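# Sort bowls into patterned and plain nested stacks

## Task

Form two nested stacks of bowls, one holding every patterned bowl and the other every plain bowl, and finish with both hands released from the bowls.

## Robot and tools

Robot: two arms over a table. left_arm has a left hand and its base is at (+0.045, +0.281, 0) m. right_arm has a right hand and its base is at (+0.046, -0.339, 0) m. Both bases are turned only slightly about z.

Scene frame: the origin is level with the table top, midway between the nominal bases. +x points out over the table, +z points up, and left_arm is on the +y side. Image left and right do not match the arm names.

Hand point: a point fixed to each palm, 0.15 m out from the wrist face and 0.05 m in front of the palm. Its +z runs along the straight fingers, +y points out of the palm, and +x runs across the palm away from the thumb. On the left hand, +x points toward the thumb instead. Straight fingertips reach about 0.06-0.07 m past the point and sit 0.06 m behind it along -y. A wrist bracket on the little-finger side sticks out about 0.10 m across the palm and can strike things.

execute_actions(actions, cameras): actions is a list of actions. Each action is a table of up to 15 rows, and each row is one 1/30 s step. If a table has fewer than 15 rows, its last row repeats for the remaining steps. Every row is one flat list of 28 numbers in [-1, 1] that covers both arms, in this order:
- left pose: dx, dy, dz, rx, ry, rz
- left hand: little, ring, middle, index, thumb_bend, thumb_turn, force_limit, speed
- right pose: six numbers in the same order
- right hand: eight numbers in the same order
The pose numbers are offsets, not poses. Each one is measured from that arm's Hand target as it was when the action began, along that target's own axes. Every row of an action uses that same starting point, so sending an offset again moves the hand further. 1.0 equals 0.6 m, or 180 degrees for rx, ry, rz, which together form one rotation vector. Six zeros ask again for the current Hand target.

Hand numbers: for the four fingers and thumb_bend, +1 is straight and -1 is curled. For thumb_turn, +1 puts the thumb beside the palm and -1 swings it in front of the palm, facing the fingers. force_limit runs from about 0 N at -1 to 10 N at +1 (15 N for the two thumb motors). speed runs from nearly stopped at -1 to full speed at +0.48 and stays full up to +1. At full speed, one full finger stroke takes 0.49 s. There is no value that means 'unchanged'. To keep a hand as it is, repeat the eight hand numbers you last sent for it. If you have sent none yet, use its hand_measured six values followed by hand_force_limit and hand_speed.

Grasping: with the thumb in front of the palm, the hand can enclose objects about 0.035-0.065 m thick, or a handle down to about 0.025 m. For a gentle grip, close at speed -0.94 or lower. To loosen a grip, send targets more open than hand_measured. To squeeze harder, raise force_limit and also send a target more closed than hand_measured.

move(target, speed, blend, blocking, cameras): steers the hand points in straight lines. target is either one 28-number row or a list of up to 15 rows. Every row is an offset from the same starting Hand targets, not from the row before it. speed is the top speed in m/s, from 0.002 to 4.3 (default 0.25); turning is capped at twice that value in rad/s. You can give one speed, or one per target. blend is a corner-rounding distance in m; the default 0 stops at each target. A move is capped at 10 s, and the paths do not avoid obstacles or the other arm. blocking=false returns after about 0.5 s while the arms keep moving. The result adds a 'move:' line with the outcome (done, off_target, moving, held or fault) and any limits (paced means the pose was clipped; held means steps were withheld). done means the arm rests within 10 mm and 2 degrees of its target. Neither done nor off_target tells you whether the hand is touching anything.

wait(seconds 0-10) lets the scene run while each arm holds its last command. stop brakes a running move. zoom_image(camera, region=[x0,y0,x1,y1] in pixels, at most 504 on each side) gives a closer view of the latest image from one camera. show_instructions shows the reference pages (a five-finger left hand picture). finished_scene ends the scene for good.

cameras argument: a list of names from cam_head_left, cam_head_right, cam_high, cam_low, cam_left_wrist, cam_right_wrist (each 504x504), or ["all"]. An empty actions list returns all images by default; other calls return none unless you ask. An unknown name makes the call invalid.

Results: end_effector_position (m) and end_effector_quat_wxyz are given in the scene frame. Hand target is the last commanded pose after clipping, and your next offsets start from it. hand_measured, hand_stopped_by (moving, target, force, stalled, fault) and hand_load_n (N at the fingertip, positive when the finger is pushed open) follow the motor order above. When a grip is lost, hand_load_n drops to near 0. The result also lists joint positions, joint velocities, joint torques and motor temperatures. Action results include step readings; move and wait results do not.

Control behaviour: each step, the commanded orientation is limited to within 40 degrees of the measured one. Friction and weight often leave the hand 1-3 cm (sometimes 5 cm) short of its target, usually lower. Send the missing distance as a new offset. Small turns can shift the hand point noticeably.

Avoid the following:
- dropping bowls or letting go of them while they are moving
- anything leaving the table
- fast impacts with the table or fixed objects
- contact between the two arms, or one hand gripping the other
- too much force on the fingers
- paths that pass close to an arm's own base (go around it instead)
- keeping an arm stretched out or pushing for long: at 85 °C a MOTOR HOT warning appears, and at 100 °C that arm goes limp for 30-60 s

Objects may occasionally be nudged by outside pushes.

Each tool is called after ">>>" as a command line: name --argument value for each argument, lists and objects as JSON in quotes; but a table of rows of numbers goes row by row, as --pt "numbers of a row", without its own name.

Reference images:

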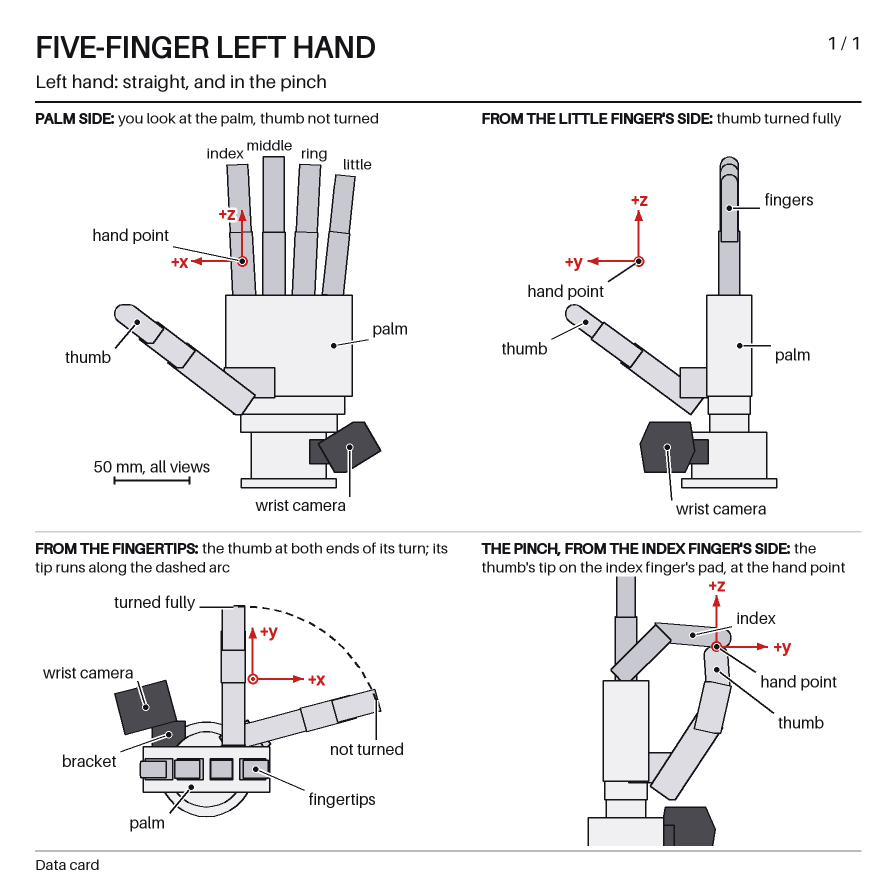

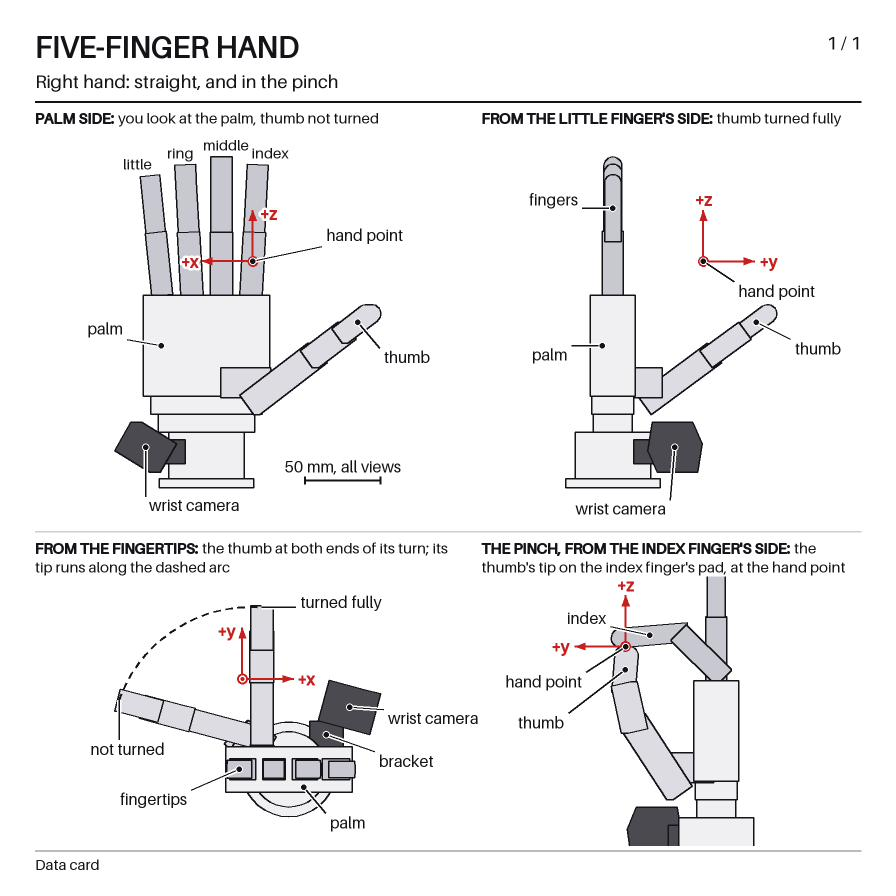

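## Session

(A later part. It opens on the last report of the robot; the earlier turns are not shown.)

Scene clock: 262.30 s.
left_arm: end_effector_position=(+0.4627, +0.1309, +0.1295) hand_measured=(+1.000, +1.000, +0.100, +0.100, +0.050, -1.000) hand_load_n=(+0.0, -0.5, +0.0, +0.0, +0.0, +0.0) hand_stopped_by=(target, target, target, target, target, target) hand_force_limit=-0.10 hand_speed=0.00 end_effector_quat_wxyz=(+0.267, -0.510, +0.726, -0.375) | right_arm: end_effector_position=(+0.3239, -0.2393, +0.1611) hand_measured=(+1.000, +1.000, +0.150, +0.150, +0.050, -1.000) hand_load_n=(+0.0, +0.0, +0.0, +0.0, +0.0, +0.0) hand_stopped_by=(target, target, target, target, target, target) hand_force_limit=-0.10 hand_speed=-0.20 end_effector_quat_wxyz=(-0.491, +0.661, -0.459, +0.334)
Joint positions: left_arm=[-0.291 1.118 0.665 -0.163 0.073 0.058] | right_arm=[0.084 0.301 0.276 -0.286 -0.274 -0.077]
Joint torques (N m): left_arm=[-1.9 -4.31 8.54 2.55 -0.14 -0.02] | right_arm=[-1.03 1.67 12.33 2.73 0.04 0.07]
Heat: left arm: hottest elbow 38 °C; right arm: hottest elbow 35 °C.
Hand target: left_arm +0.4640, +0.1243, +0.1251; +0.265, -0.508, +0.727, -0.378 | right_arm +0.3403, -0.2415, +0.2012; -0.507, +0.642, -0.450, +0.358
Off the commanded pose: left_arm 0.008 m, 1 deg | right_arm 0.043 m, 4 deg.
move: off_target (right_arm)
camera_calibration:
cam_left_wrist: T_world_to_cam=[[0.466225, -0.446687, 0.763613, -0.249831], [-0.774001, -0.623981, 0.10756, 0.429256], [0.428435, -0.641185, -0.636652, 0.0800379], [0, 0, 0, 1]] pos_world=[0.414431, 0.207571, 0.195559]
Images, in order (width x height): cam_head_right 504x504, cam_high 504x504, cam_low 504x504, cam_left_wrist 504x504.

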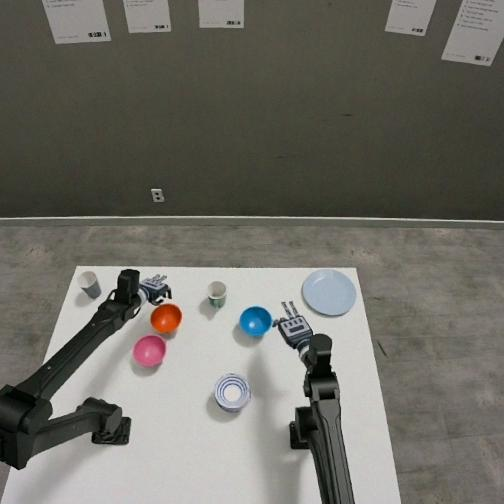

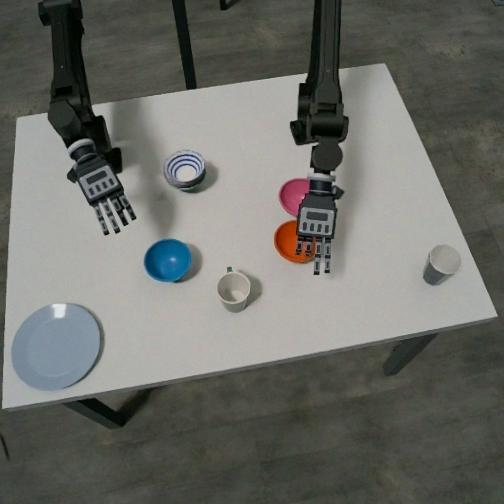

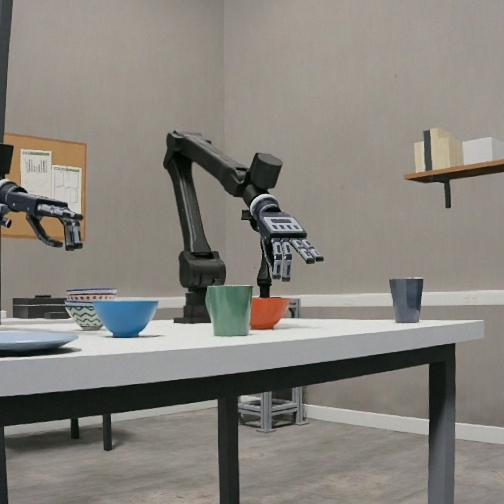

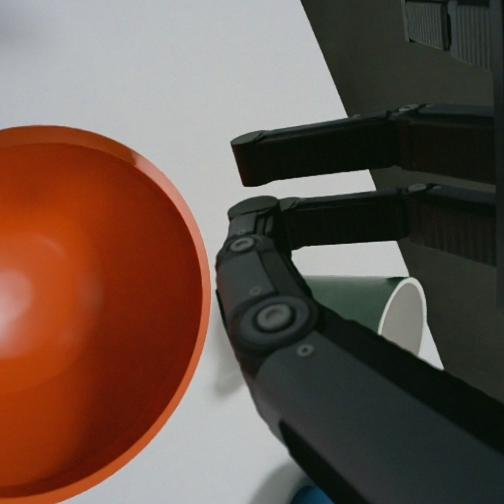

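>>> move --target '[0.01,0.05,0.058,0,0,0, 1,1,0.1,0.1,0.05,-1,-0.1,0.0, 0,0,0,0,0,0, 1,1,0.15,0.15,0.05,-1,-0.1,-0.2]' --speed 0.1 --cameras '["cam_head_right","cam_high","cam_low","cam_left_wrist"]'

>>> zoom_image --camera "cam_head_right" --region '[230, 280, 310, 360]'

>>> zoom_image --camera "cam_high" --region '[130, 220, 210, 300]'

>>> zoom_image --camera "cam_head_right" --region '[130, 270, 210, 350]'

Scene clock: 265.30 s.
left_arm: end_effector_position=(+0.4714, +0.1213, +0.0837) hand_measured=(+1.000, +1.000, +0.100, +0.100, +0.050, -1.000) hand_load_n=(+0.0, +0.0, +0.0, +0.0, +0.0, +0.0) hand_stopped_by=(target, target, target, target, target, target) hand_force_limit=-0.10 hand_speed=0.00 end_effector_quat_wxyz=(+0.266, -0.511, +0.727, -0.374) | right_arm: end_effector_position=(+0.3241, -0.2394, +0.1608) hand_measured=(+1.000, +1.000, +0.150, +0.150, +0.050, -1.000) hand_load_n=(+0.0, +0.0, +0.0, +0.0, +0.0, +0.0) hand_stopped_by=(target, target, target, target, target, target) hand_force_limit=-0.10 hand_speed=-0.20 end_effector_quat_wxyz=(-0.491, +0.661, -0.459, +0.334)
Joint positions: left_arm=[-0.312 1.236 0.615 0.003 0.056 0.046] | right_arm=[0.084 0.302 0.276 -0.285 -0.273 -0.077]
Joint torques (N m): left_arm=[-1.79 -5.36 7.94 2.52 -0.14 -0.04] | right_arm=[-1.08 1.61 12.33 2.88 0.04 0.08]
Heat: left arm: hottest elbow 38 °C; right arm: hottest elbow 35 °C.
Hand target: left_arm +0.4724, +0.1147, +0.0805; +0.264, -0.508, +0.727, -0.378 | right_arm +0.3404, -0.2415, +0.2013; -0.507, +0.642, -0.450, +0.358
Off the commanded pose: left_arm 0.007 m, 1 deg | right_arm 0.044 m, 4 deg.
move: off_target (right_arm)
camera_calibration:
cam_left_wrist: T_world_to_cam=[[0.468195, -0.447735, 0.761792, -0.223844], [-0.774, -0.623713, 0.109117, 0.434709], [0.426284, -0.640715, -0.638565, 0.0420773], [0, 0, 0, 1]] pos_world=[0.423331, 0.197871, 0.149958]
Images, in order (width x height): cam_head_right 504x504, cam_high 504x504, cam_low 504x504, cam_left_wrist 504x504.

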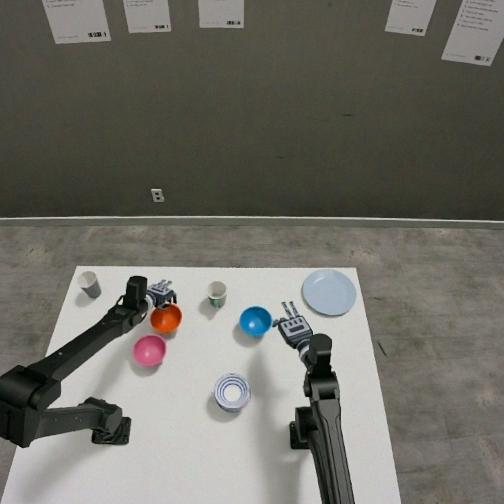

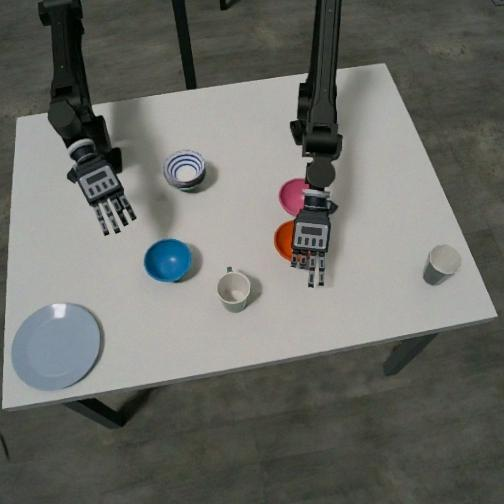

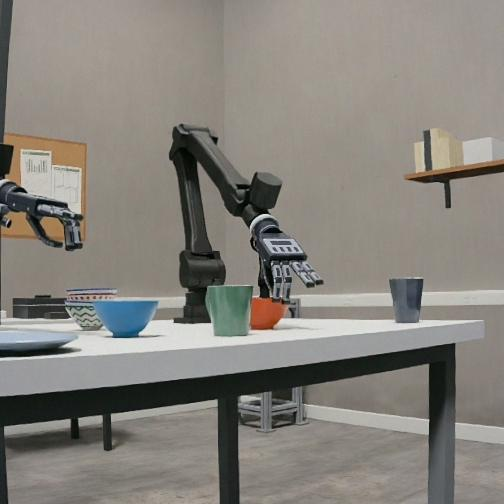

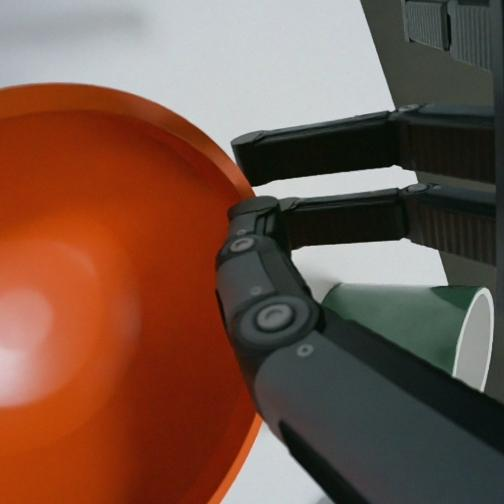

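Scaled by 6.300 from the camera's 504x504 image, which has a finer 720x720 frame.

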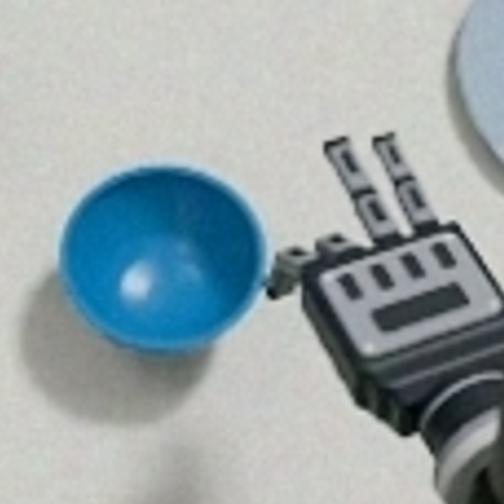

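Scaled by 6.300 from the camera's 504x504 image, which has a finer 720x720 frame.

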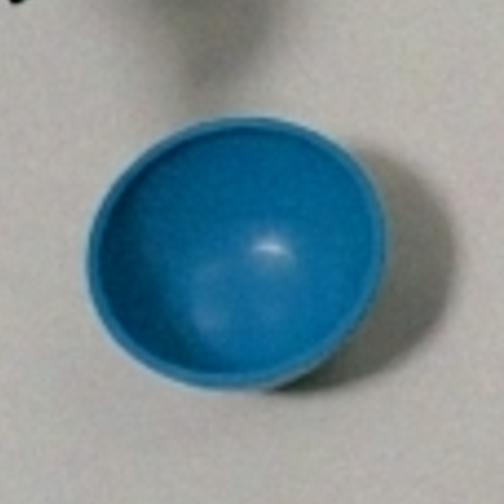

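Scaled by 6.300 from the camera's 504x504 image, which has a finer 720x720 frame.

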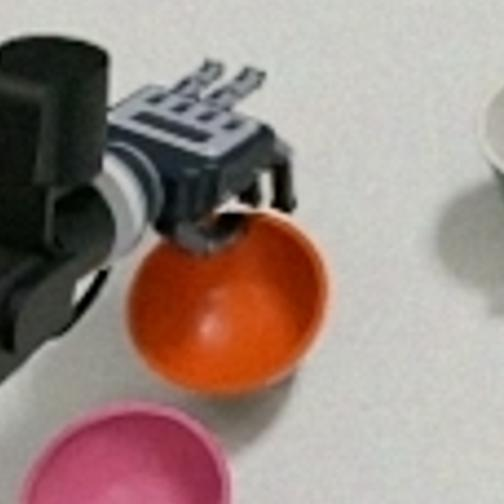

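>>> move --target '[0,0.0362,0.0253,0,0,0, 1,1,0.1,0.1,0.05,-1,-0.1,0.0, -0.081,0.0633,0.26,-0.1207,-0.0216,-0.0086, 1,1,0.15,0.15,0.05,-1,-0.1,-0.2]' --speed 0.1 --cameras '["cam_head_right","cam_high","cam_low","cam_left_wrist","cam_right_wrist"]'

>>> zoom_image --camera "cam_head_right" --region '[130, 270, 210, 350]'

>>> zoom_image --camera "cam_low" --region '[200, 230, 340, 350]'

Scene clock: 269.97 s.
left_arm: end_effector_position=(+0.4728, +0.1209, +0.0591) hand_measured=(+1.000, +1.000, +0.100, +0.100, +0.050, -1.000) hand_load_n=(+0.0, +0.0, +0.0, +0.0, +0.0, +0.0) hand_stopped_by=(target, target, target, target, target, target) hand_force_limit=-0.10 hand_speed=0.00 end_effector_quat_wxyz=(+0.267, -0.510, +0.726, -0.375) | right_arm: end_effector_position=(+0.4387, -0.1619, +0.1050) hand_measured=(+1.000, +1.000, +0.150, +0.150, +0.050, -1.000) hand_load_n=(+0.0, +0.0, +0.0, +0.0, +0.5, +0.0) hand_stopped_by=(target, target, target, target, target, target) hand_force_limit=-0.10 hand_speed=-0.20 end_effector_quat_wxyz=(-0.369, +0.752, -0.489, +0.244)
Joint positions: left_arm=[-0.312 1.296 0.581 0.101 0.056 0.046] | right_arm=[0.338 1.131 0.623 -0.15 -0.061 -0.054]
Joint torques (N m): left_arm=[-1.85 -5.71 7.24 2.56 -0.15 -0.03] | right_arm=[0.85 -6.95 10.77 1.87 0.08 0.12]
Heat: left arm: hottest elbow 37 °C; right arm: hottest elbow 36 °C.
Hand target: left_arm +0.4723, +0.1147, +0.0539; +0.264, -0.509, +0.727, -0.378 | right_arm +0.4586, -0.1474, +0.1283; -0.387, +0.744, -0.483, +0.252
Off the commanded pose: left_arm 0.008 m, 0 deg | right_arm 0.034 m, 3 deg.
move: off_target (right_arm)
camera_calibration:
cam_left_wrist: T_world_to_cam=[[0.465248, -0.446548, 0.76429, -0.2049], [-0.774319, -0.623691, 0.106952, 0.438482], [0.428922, -0.641564, -0.635942, 0.0243008], [0, 0, 0, 1]] pos_world=[0.424431, 0.197571, 0.12516]
cam_right_wrist: T_world_to_cam=[[-0.483395, -0.472493, -0.73694, 0.209955], [-0.814497, 0.55127, 0.180819, 0.424604], [0.320818, 0.687642, -0.651325, 0.15259], [0, 0, 0, 1]] pos_world=[0.398377, -0.239797, 0.177334]
Images, in order (width x height): cam_head_right 504x504, cam_high 504x504, cam_low 504x504, cam_left_wrist 504x504, cam_right_wrist 504x504.

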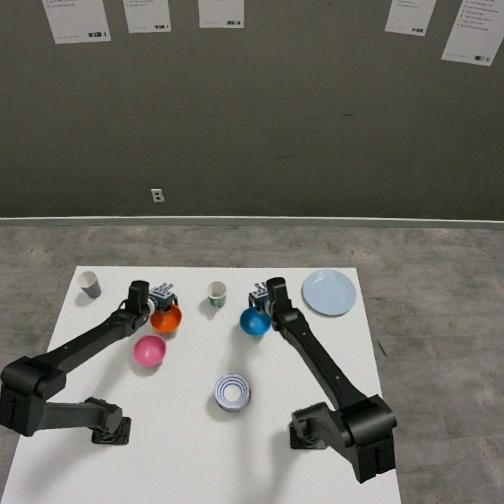

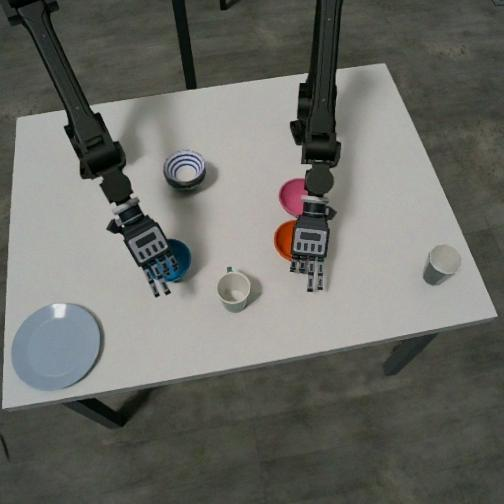

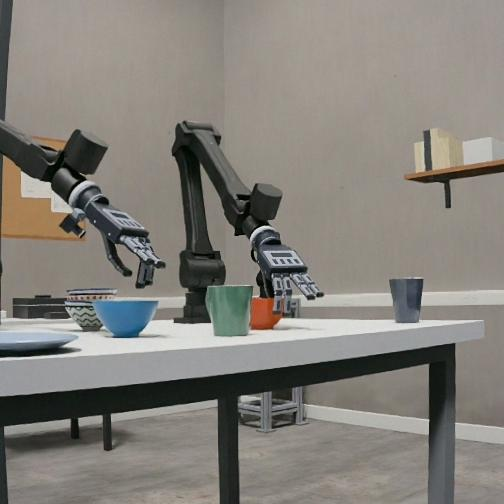

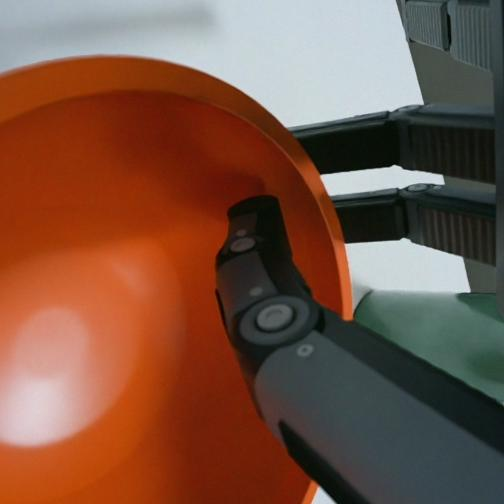

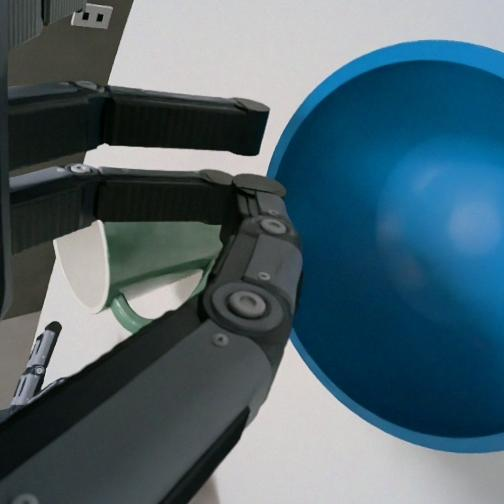

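Scaled by 6.300 from the camera's 504x504 image, which has a finer 720x720 frame.

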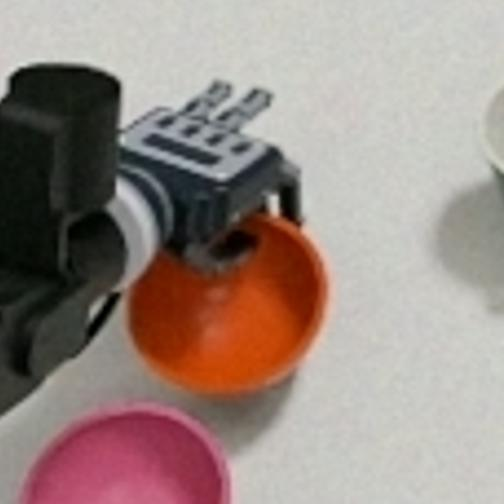

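Scaled by 3.600 from the camera's 504x504 image, which has a finer 720x720 frame.

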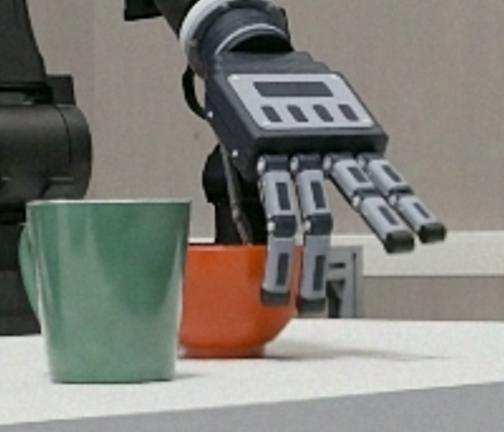

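>>> move --target '[0,0,0,0,0,0, 1,1,-0.6,-0.6,0.05,-1,-0.1,-0.9, -0.0033,0.0605,0.0452,0,0,0, 1,1,0.15,0.15,0.05,-1,-0.1,-0.2]' --speed 0.08 --cameras '["cam_head_right","cam_high","cam_low","cam_left_wrist","cam_right_wrist"]'

>>> zoom_image --camera "cam_low" --region '[200, 230, 340, 350]'

>>> zoom_image --camera "cam_head_right" --region '[220, 270, 310, 360]'

Scene clock: 271.93 s.
left_arm: end_effector_position=(+0.4728, +0.1210, +0.0577) hand_measured=(+1.000, +1.000, -0.168, -0.196, +0.050, -1.000) hand_load_n=(+0.0, +0.0, +2.5, +6.0, +2.0, -0.5) hand_stopped_by=(target, target, force, force, target, target) hand_force_limit=-0.10 hand_speed=-0.90 end_effector_quat_wxyz=(+0.267, -0.511, +0.726, -0.374) | right_arm: end_effector_position=(+0.4613, -0.1522, +0.0884) hand_measured=(+1.000, +1.000, +0.150, +0.150, +0.050, -1.000) hand_load_n=(+0.0, +0.0, +0.0, +0.0, +0.0, +0.0) hand_stopped_by=(target, target, target, target, target, target) hand_force_limit=-0.10 hand_speed=-0.20 end_effector_quat_wxyz=(-0.385, +0.744, -0.483, +0.257)
Joint positions: left_arm=[-0.312 1.3 0.581 0.102 0.055 0.045] | right_arm=[0.344 1.224 0.617 -0.003 -0.054 -0.051]
Joint torques (N m): left_arm=[-1.79 -5.77 7.28 2.5 -0.13 -0.04] | right_arm=[0.91 -7.82 6.32 2.62 0.1 0.14]
Heat: left arm: hottest elbow 37 °C; right arm: hottest elbow 36 °C.
Hand target: left_arm +0.4723, +0.1147, +0.0539; +0.264, -0.509, +0.727, -0.378 | right_arm +0.4592, -0.1451, +0.0832; -0.387, +0.744, -0.483, +0.252
Off the commanded pose: left_arm 0.007 m, 1 deg | right_arm 0.009 m, 1 deg.
move: done
camera_calibration:
cam_left_wrist: T_world_to_cam=[[0.467739, -0.44646, 0.76282, -0.20492], [-0.773372, -0.62457, 0.108663, 0.438248], [0.427921, -0.64077, -0.637415, 0.0239452], [0, 0, 0, 1]] pos_world=[0.424531, 0.197571, 0.123958]
cam_right_wrist: T_world_to_cam=[[-0.450743, -0.46122, -0.764268, 0.202241], [-0.821363, 0.54957, 0.152761, 0.445981], [0.349563, 0.696597, -0.626544, 0.1138], [0, 0, 0, 1]] pos_world=[0.41769, -0.231093, 0.157738]
Images, in order (width x height): cam_head_right 504x504, cam_high 504x504, cam_low 504x504, cam_left_wrist 504x504, cam_right_wrist 504x504.

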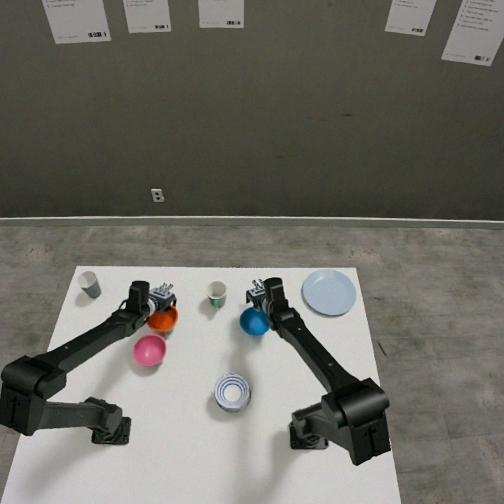

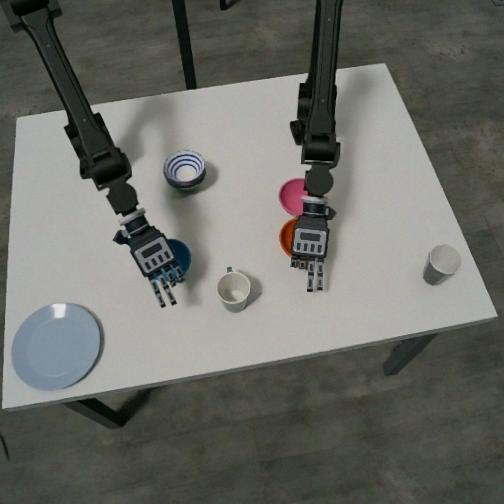

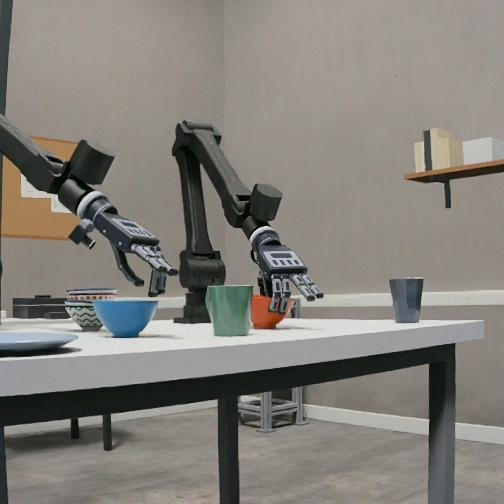

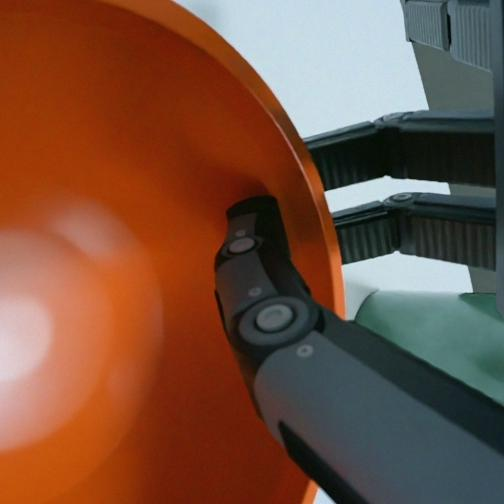

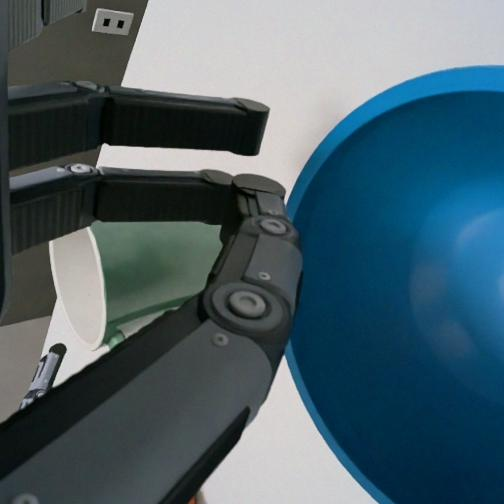

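Scaled by 3.600 from the camera's 504x504 image, which has a finer 720x720 frame.

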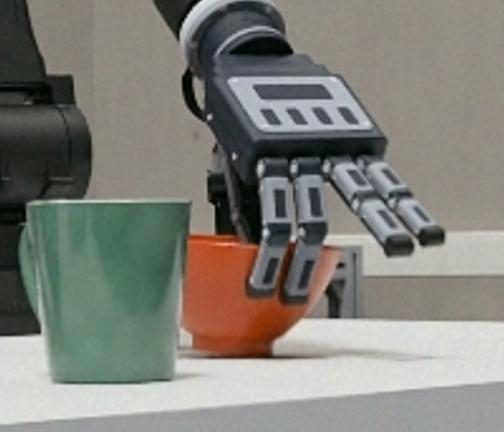

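Scaled by 5.600 from the camera's 504x504 image, which has a finer 720x720 frame.

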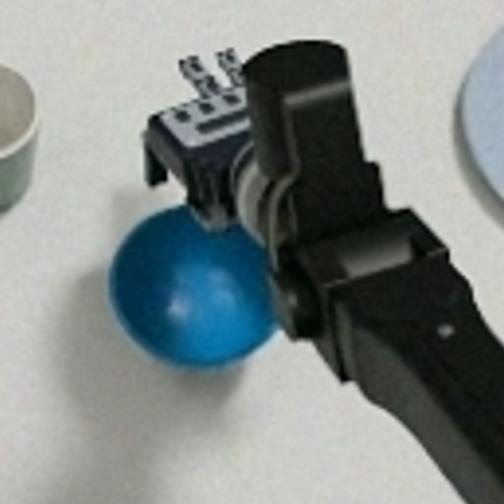

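>>> move --target '[0,-0.1365,-0.0956,0.0728,0,0, 1,1,-0.6,-0.6,0.05,-1,-0.1,-0.9, -0.0142,0.0387,0.0348,0,0,0, 1,1,0.15,0.15,0.05,-1,-0.1,-0.2]' --speed 0.08 --cameras '["cam_head_right","cam_high","cam_low","cam_left_wrist","cam_right_wrist"]'

>>> zoom_image --camera "cam_low" --region '[200, 190, 340, 340]'

>>> zoom_image --camera "cam_head_right" --region '[220, 270, 310, 360]'

Scene clock: 274.77 s.
left_arm: end_effector_position=(+0.4708, +0.1188, +0.1404) hand_measured=(+1.000, +1.000, -0.168, -0.196, +0.050, -1.000) hand_load_n=(+0.0, +0.0, +2.5, +5.5, +2.0, -0.5) hand_stopped_by=(target, target, force, force, target, target) hand_force_limit=-0.10 hand_speed=-0.90 end_effector_quat_wxyz=(+0.314, -0.481, +0.688, -0.443) | right_arm: end_effector_position=(+0.4622, -0.1426, +0.0576) hand_measured=(+1.000, +1.000, +0.150, +0.150, +0.050, -1.000) hand_load_n=(+0.0, +0.0, +0.0, +0.0, +0.5, +0.0) hand_stopped_by=(target, target, target, target, target, target) hand_force_limit=-0.10 hand_speed=-0.20 end_effector_quat_wxyz=(-0.385, +0.744, -0.483, +0.257)
Joint positions: left_arm=[-0.312 1.088 0.562 0.102 0.066 0.036] | right_arm=[0.37 1.306 0.583 0.115 -0.033 -0.036]
Joint torques (N m): left_arm=[-1.44 -6.48 8.76 2.55 0.01 -0.05] | right_arm=[0.85 -8.53 5.82 2.51 0.11 0.14]
Heat: left arm: hottest elbow 37 °C; right arm: hottest elbow 36 °C.
Hand target: left_arm +0.4724, +0.1147, +0.1540; +0.321, -0.475, +0.679, -0.459 | right_arm +0.4591, -0.1358, +0.0520; -0.387, +0.744, -0.483, +0.252
Off the commanded pose: left_arm 0.014 m, 2 deg | right_arm 0.009 m, 1 deg.
move: off_target (left_arm)
camera_calibration:
cam_left_wrist: T_world_to_cam=[[0.317554, -0.396563, 0.861334, -0.21699], [-0.787193, -0.616674, 0.00630016, 0.446314], [0.528665, -0.680037, -0.507999, 0.0151193], [0, 0, 0, 1]] pos_world=[0.412248, 0.199462, 0.19177]
cam_right_wrist: T_world_to_cam=[[-0.45036, -0.461022, -0.764614, 0.183416], [-0.821529, 0.549351, 0.152654, 0.446238], [0.349665, 0.696902, -0.626148, 0.0875449], [0, 0, 0, 1]] pos_world=[0.41859, -0.221593, 0.126939]
Images, in order (width x height): cam_head_right 504x504, cam_high 504x504, cam_low 504x504, cam_left_wrist 504x504, cam_right_wrist 504x504.

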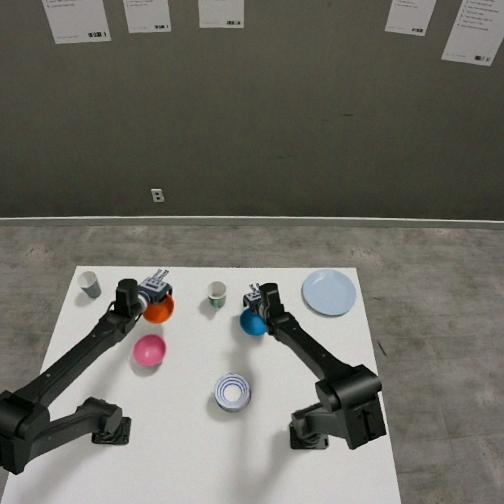

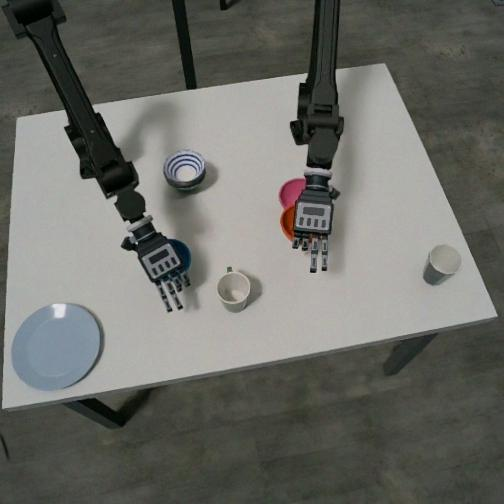

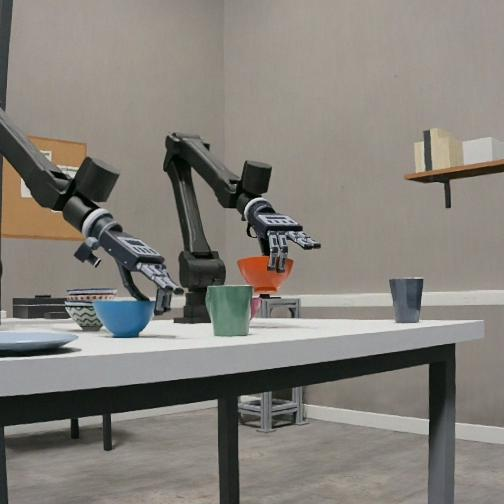

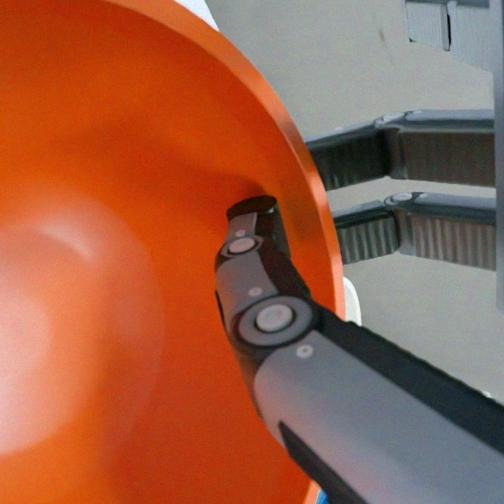

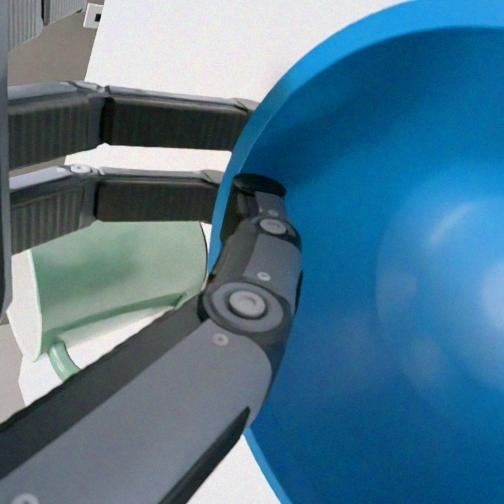

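Scaled by 3.360 from the camera's 504x504 image, which has a finer 720x720 frame.

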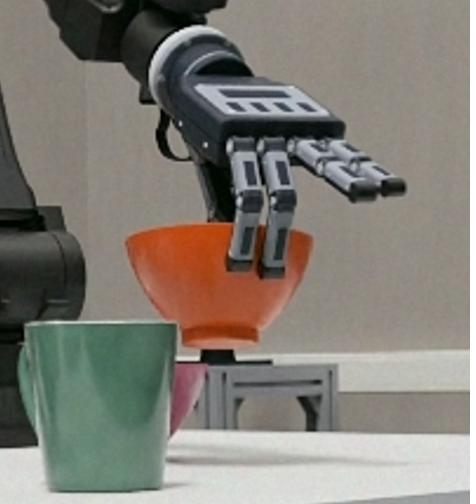

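Scaled by 5.600 from the camera's 504x504 image, which has a finer 720x720 frame.

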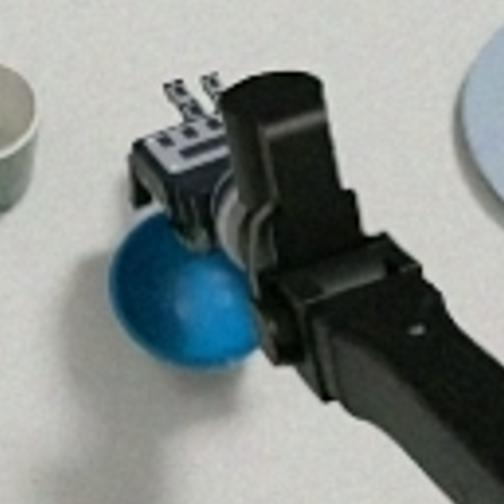

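>>> move --pt "-0.0023 -0.0493 -0.0827 -0.0894 0 0 1 1 -0.6 -0.6 0.05 -1 -0.1 -0.9 0 0 0 0 0 0 1 1 -0.6 -0.6 0.05 -1 -0.1 -0.9" --pt "-0.0008 0.0167 -0.2027 -0.0894 0 0 1 1 -0.6 -0.6 0.05 -1 -0.1 -0.9 0 0 0 0 0 0 1 1 -0.6 -0.6 0.05 -1 -0.1 -0.9" --speed 0.08 --blend '[0.02, 0]' --cameras '["cam_head_right","cam_high","cam_low","cam_left_wrist","cam_right_wrist"]'

>>> zoom_image --camera "cam_low" --region '[200, 210, 320, 330]'

>>> zoom_image --camera "cam_high" --region '[250, 140, 350, 240]'

>>> zoom_image --camera "cam_head_right" --region '[110, 290, 200, 380]'

Scene clock: 280.43 s.
left_arm: end_effector_position=(+0.3650, +0.1498, +0.1878) hand_measured=(+1.000, +1.000, -0.168, -0.196, +0.050, -1.000) hand_load_n=(+0.0, -0.5, +3.0, +5.5, +2.0, -0.5) hand_stopped_by=(target, target, force, force, target, target) hand_force_limit=-0.10 hand_speed=-0.90 end_effector_quat_wxyz=(+0.247, -0.514, +0.738, -0.360) | right_arm: end_effector_position=(+0.4621, -0.1426, +0.0563) hand_measured=(+1.000, +1.000, -0.136, -0.174, +0.050, -1.000) hand_load_n=(+0.0, +0.0, +1.0, +4.0, +2.0, -0.5) hand_stopped_by=(target, target, force, force, target, target) hand_force_limit=-0.10 hand_speed=-0.90 end_effector_quat_wxyz=(-0.384, +0.744, -0.483, +0.256)
Joint positions: left_arm=[-0.305 0.758 0.655 -0.567 0.075 0.053] | right_arm=[0.37 1.31 0.583 0.115 -0.033 -0.036]
Joint torques (N m): left_arm=[0.21 -2.9 9.51 1.26 0.02 0.14] | right_arm=[0.79 -8.7 5.76 2.54 0.08 0.14]
Heat: left arm: hottest elbow 36 °C; right arm: hottest elbow 36 °C.
Hand target: left_arm +0.3631, +0.1552, +0.1901; +0.251, -0.515, +0.737, -0.359 | right_arm +0.4591, -0.1358, +0.0520; -0.387, +0.744, -0.483, +0.252
Off the commanded pose: left_arm 0.006 m, 1 deg | right_arm 0.009 m, 1 deg.
move: done; blend cut to 0 m at target 1
camera_calibration:
cam_left_wrist: T_world_to_cam=[[0.500252, -0.459751, 0.733742, -0.245171], [-0.775745, -0.614419, 0.143904, 0.351486], [0.384665, -0.641185, -0.664014, 0.192332], [0, 0, 0, 1]] pos_world=[0.321328, 0.226562, 0.257023]
cam_right_wrist: T_world_to_cam=[[-0.452425, -0.461709, -0.762979, 0.183173], [-0.820935, 0.549848, 0.154057, 0.445982], [0.348393, 0.696055, -0.627798, 0.0872683], [0, 0, 0, 1]] pos_world=[0.41859, -0.221393, 0.125838]
Images, in order (width x height): cam_head_right 504x504, cam_high 504x504, cam_low 504x504, cam_left_wrist 504x504, cam_right_wrist 504x504.

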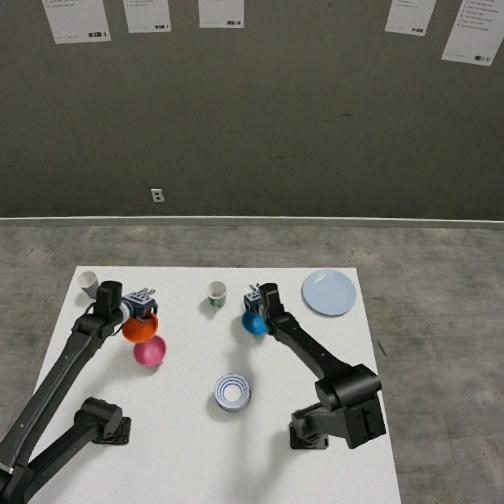

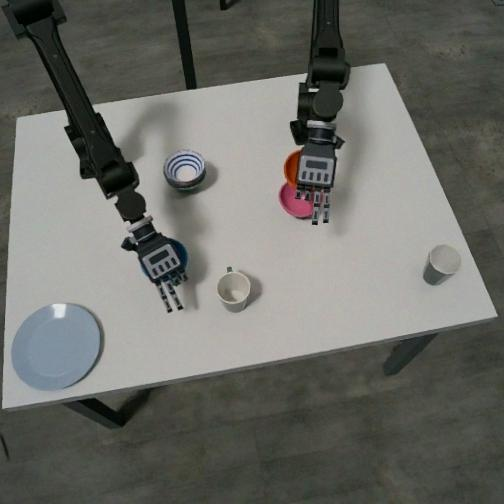

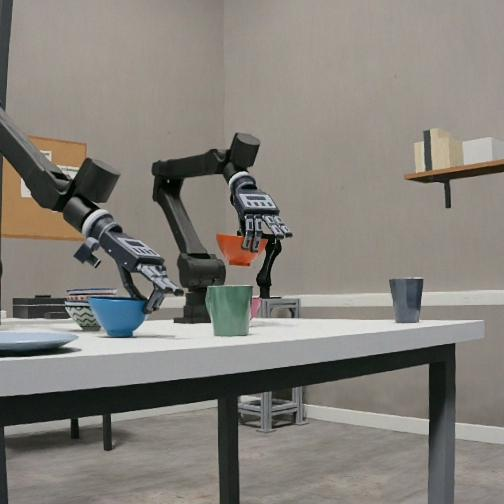

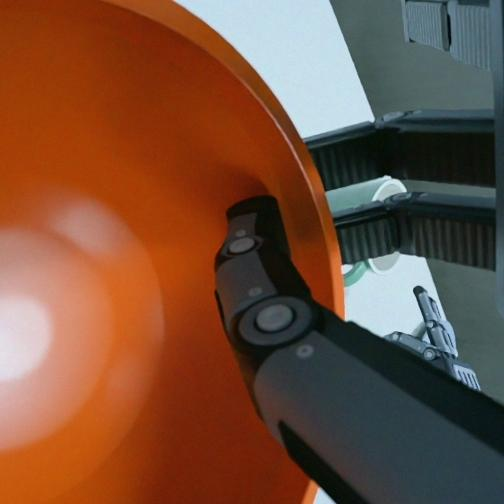

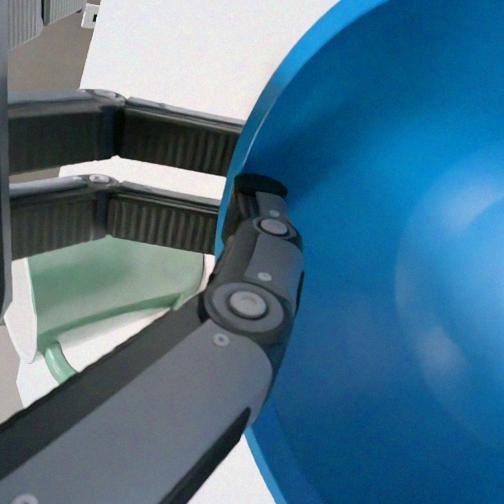

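Scaled by 4.200 from the camera's 504x504 image, which has a finer 720x720 frame.

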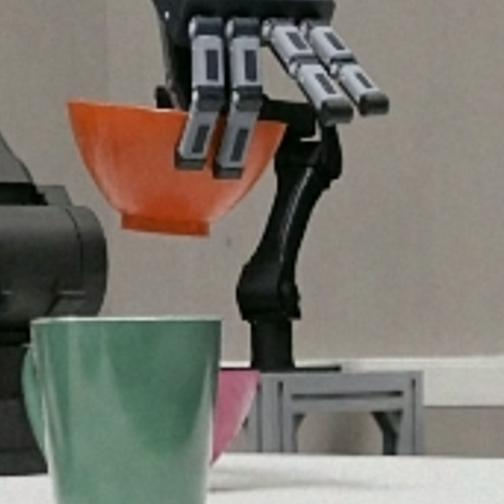

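Scaled by 5.040 from the camera's 504x504 image, which has a finer 720x720 frame.

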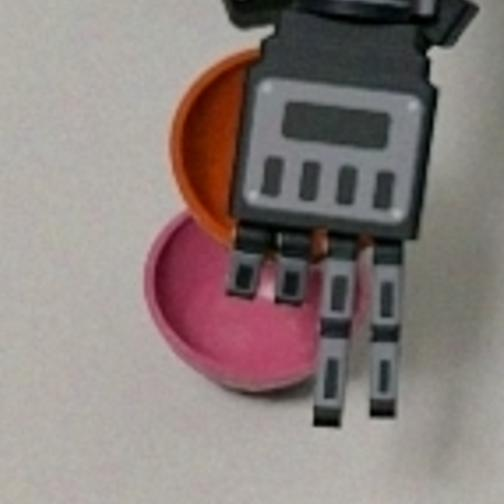

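Scaled by 5.600 from the camera's 504x504 image, which has a finer 720x720 frame.

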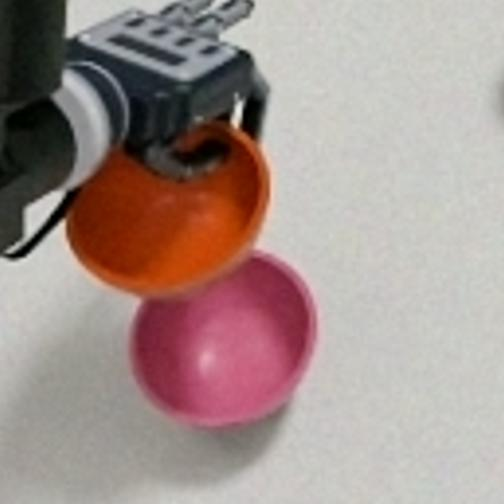

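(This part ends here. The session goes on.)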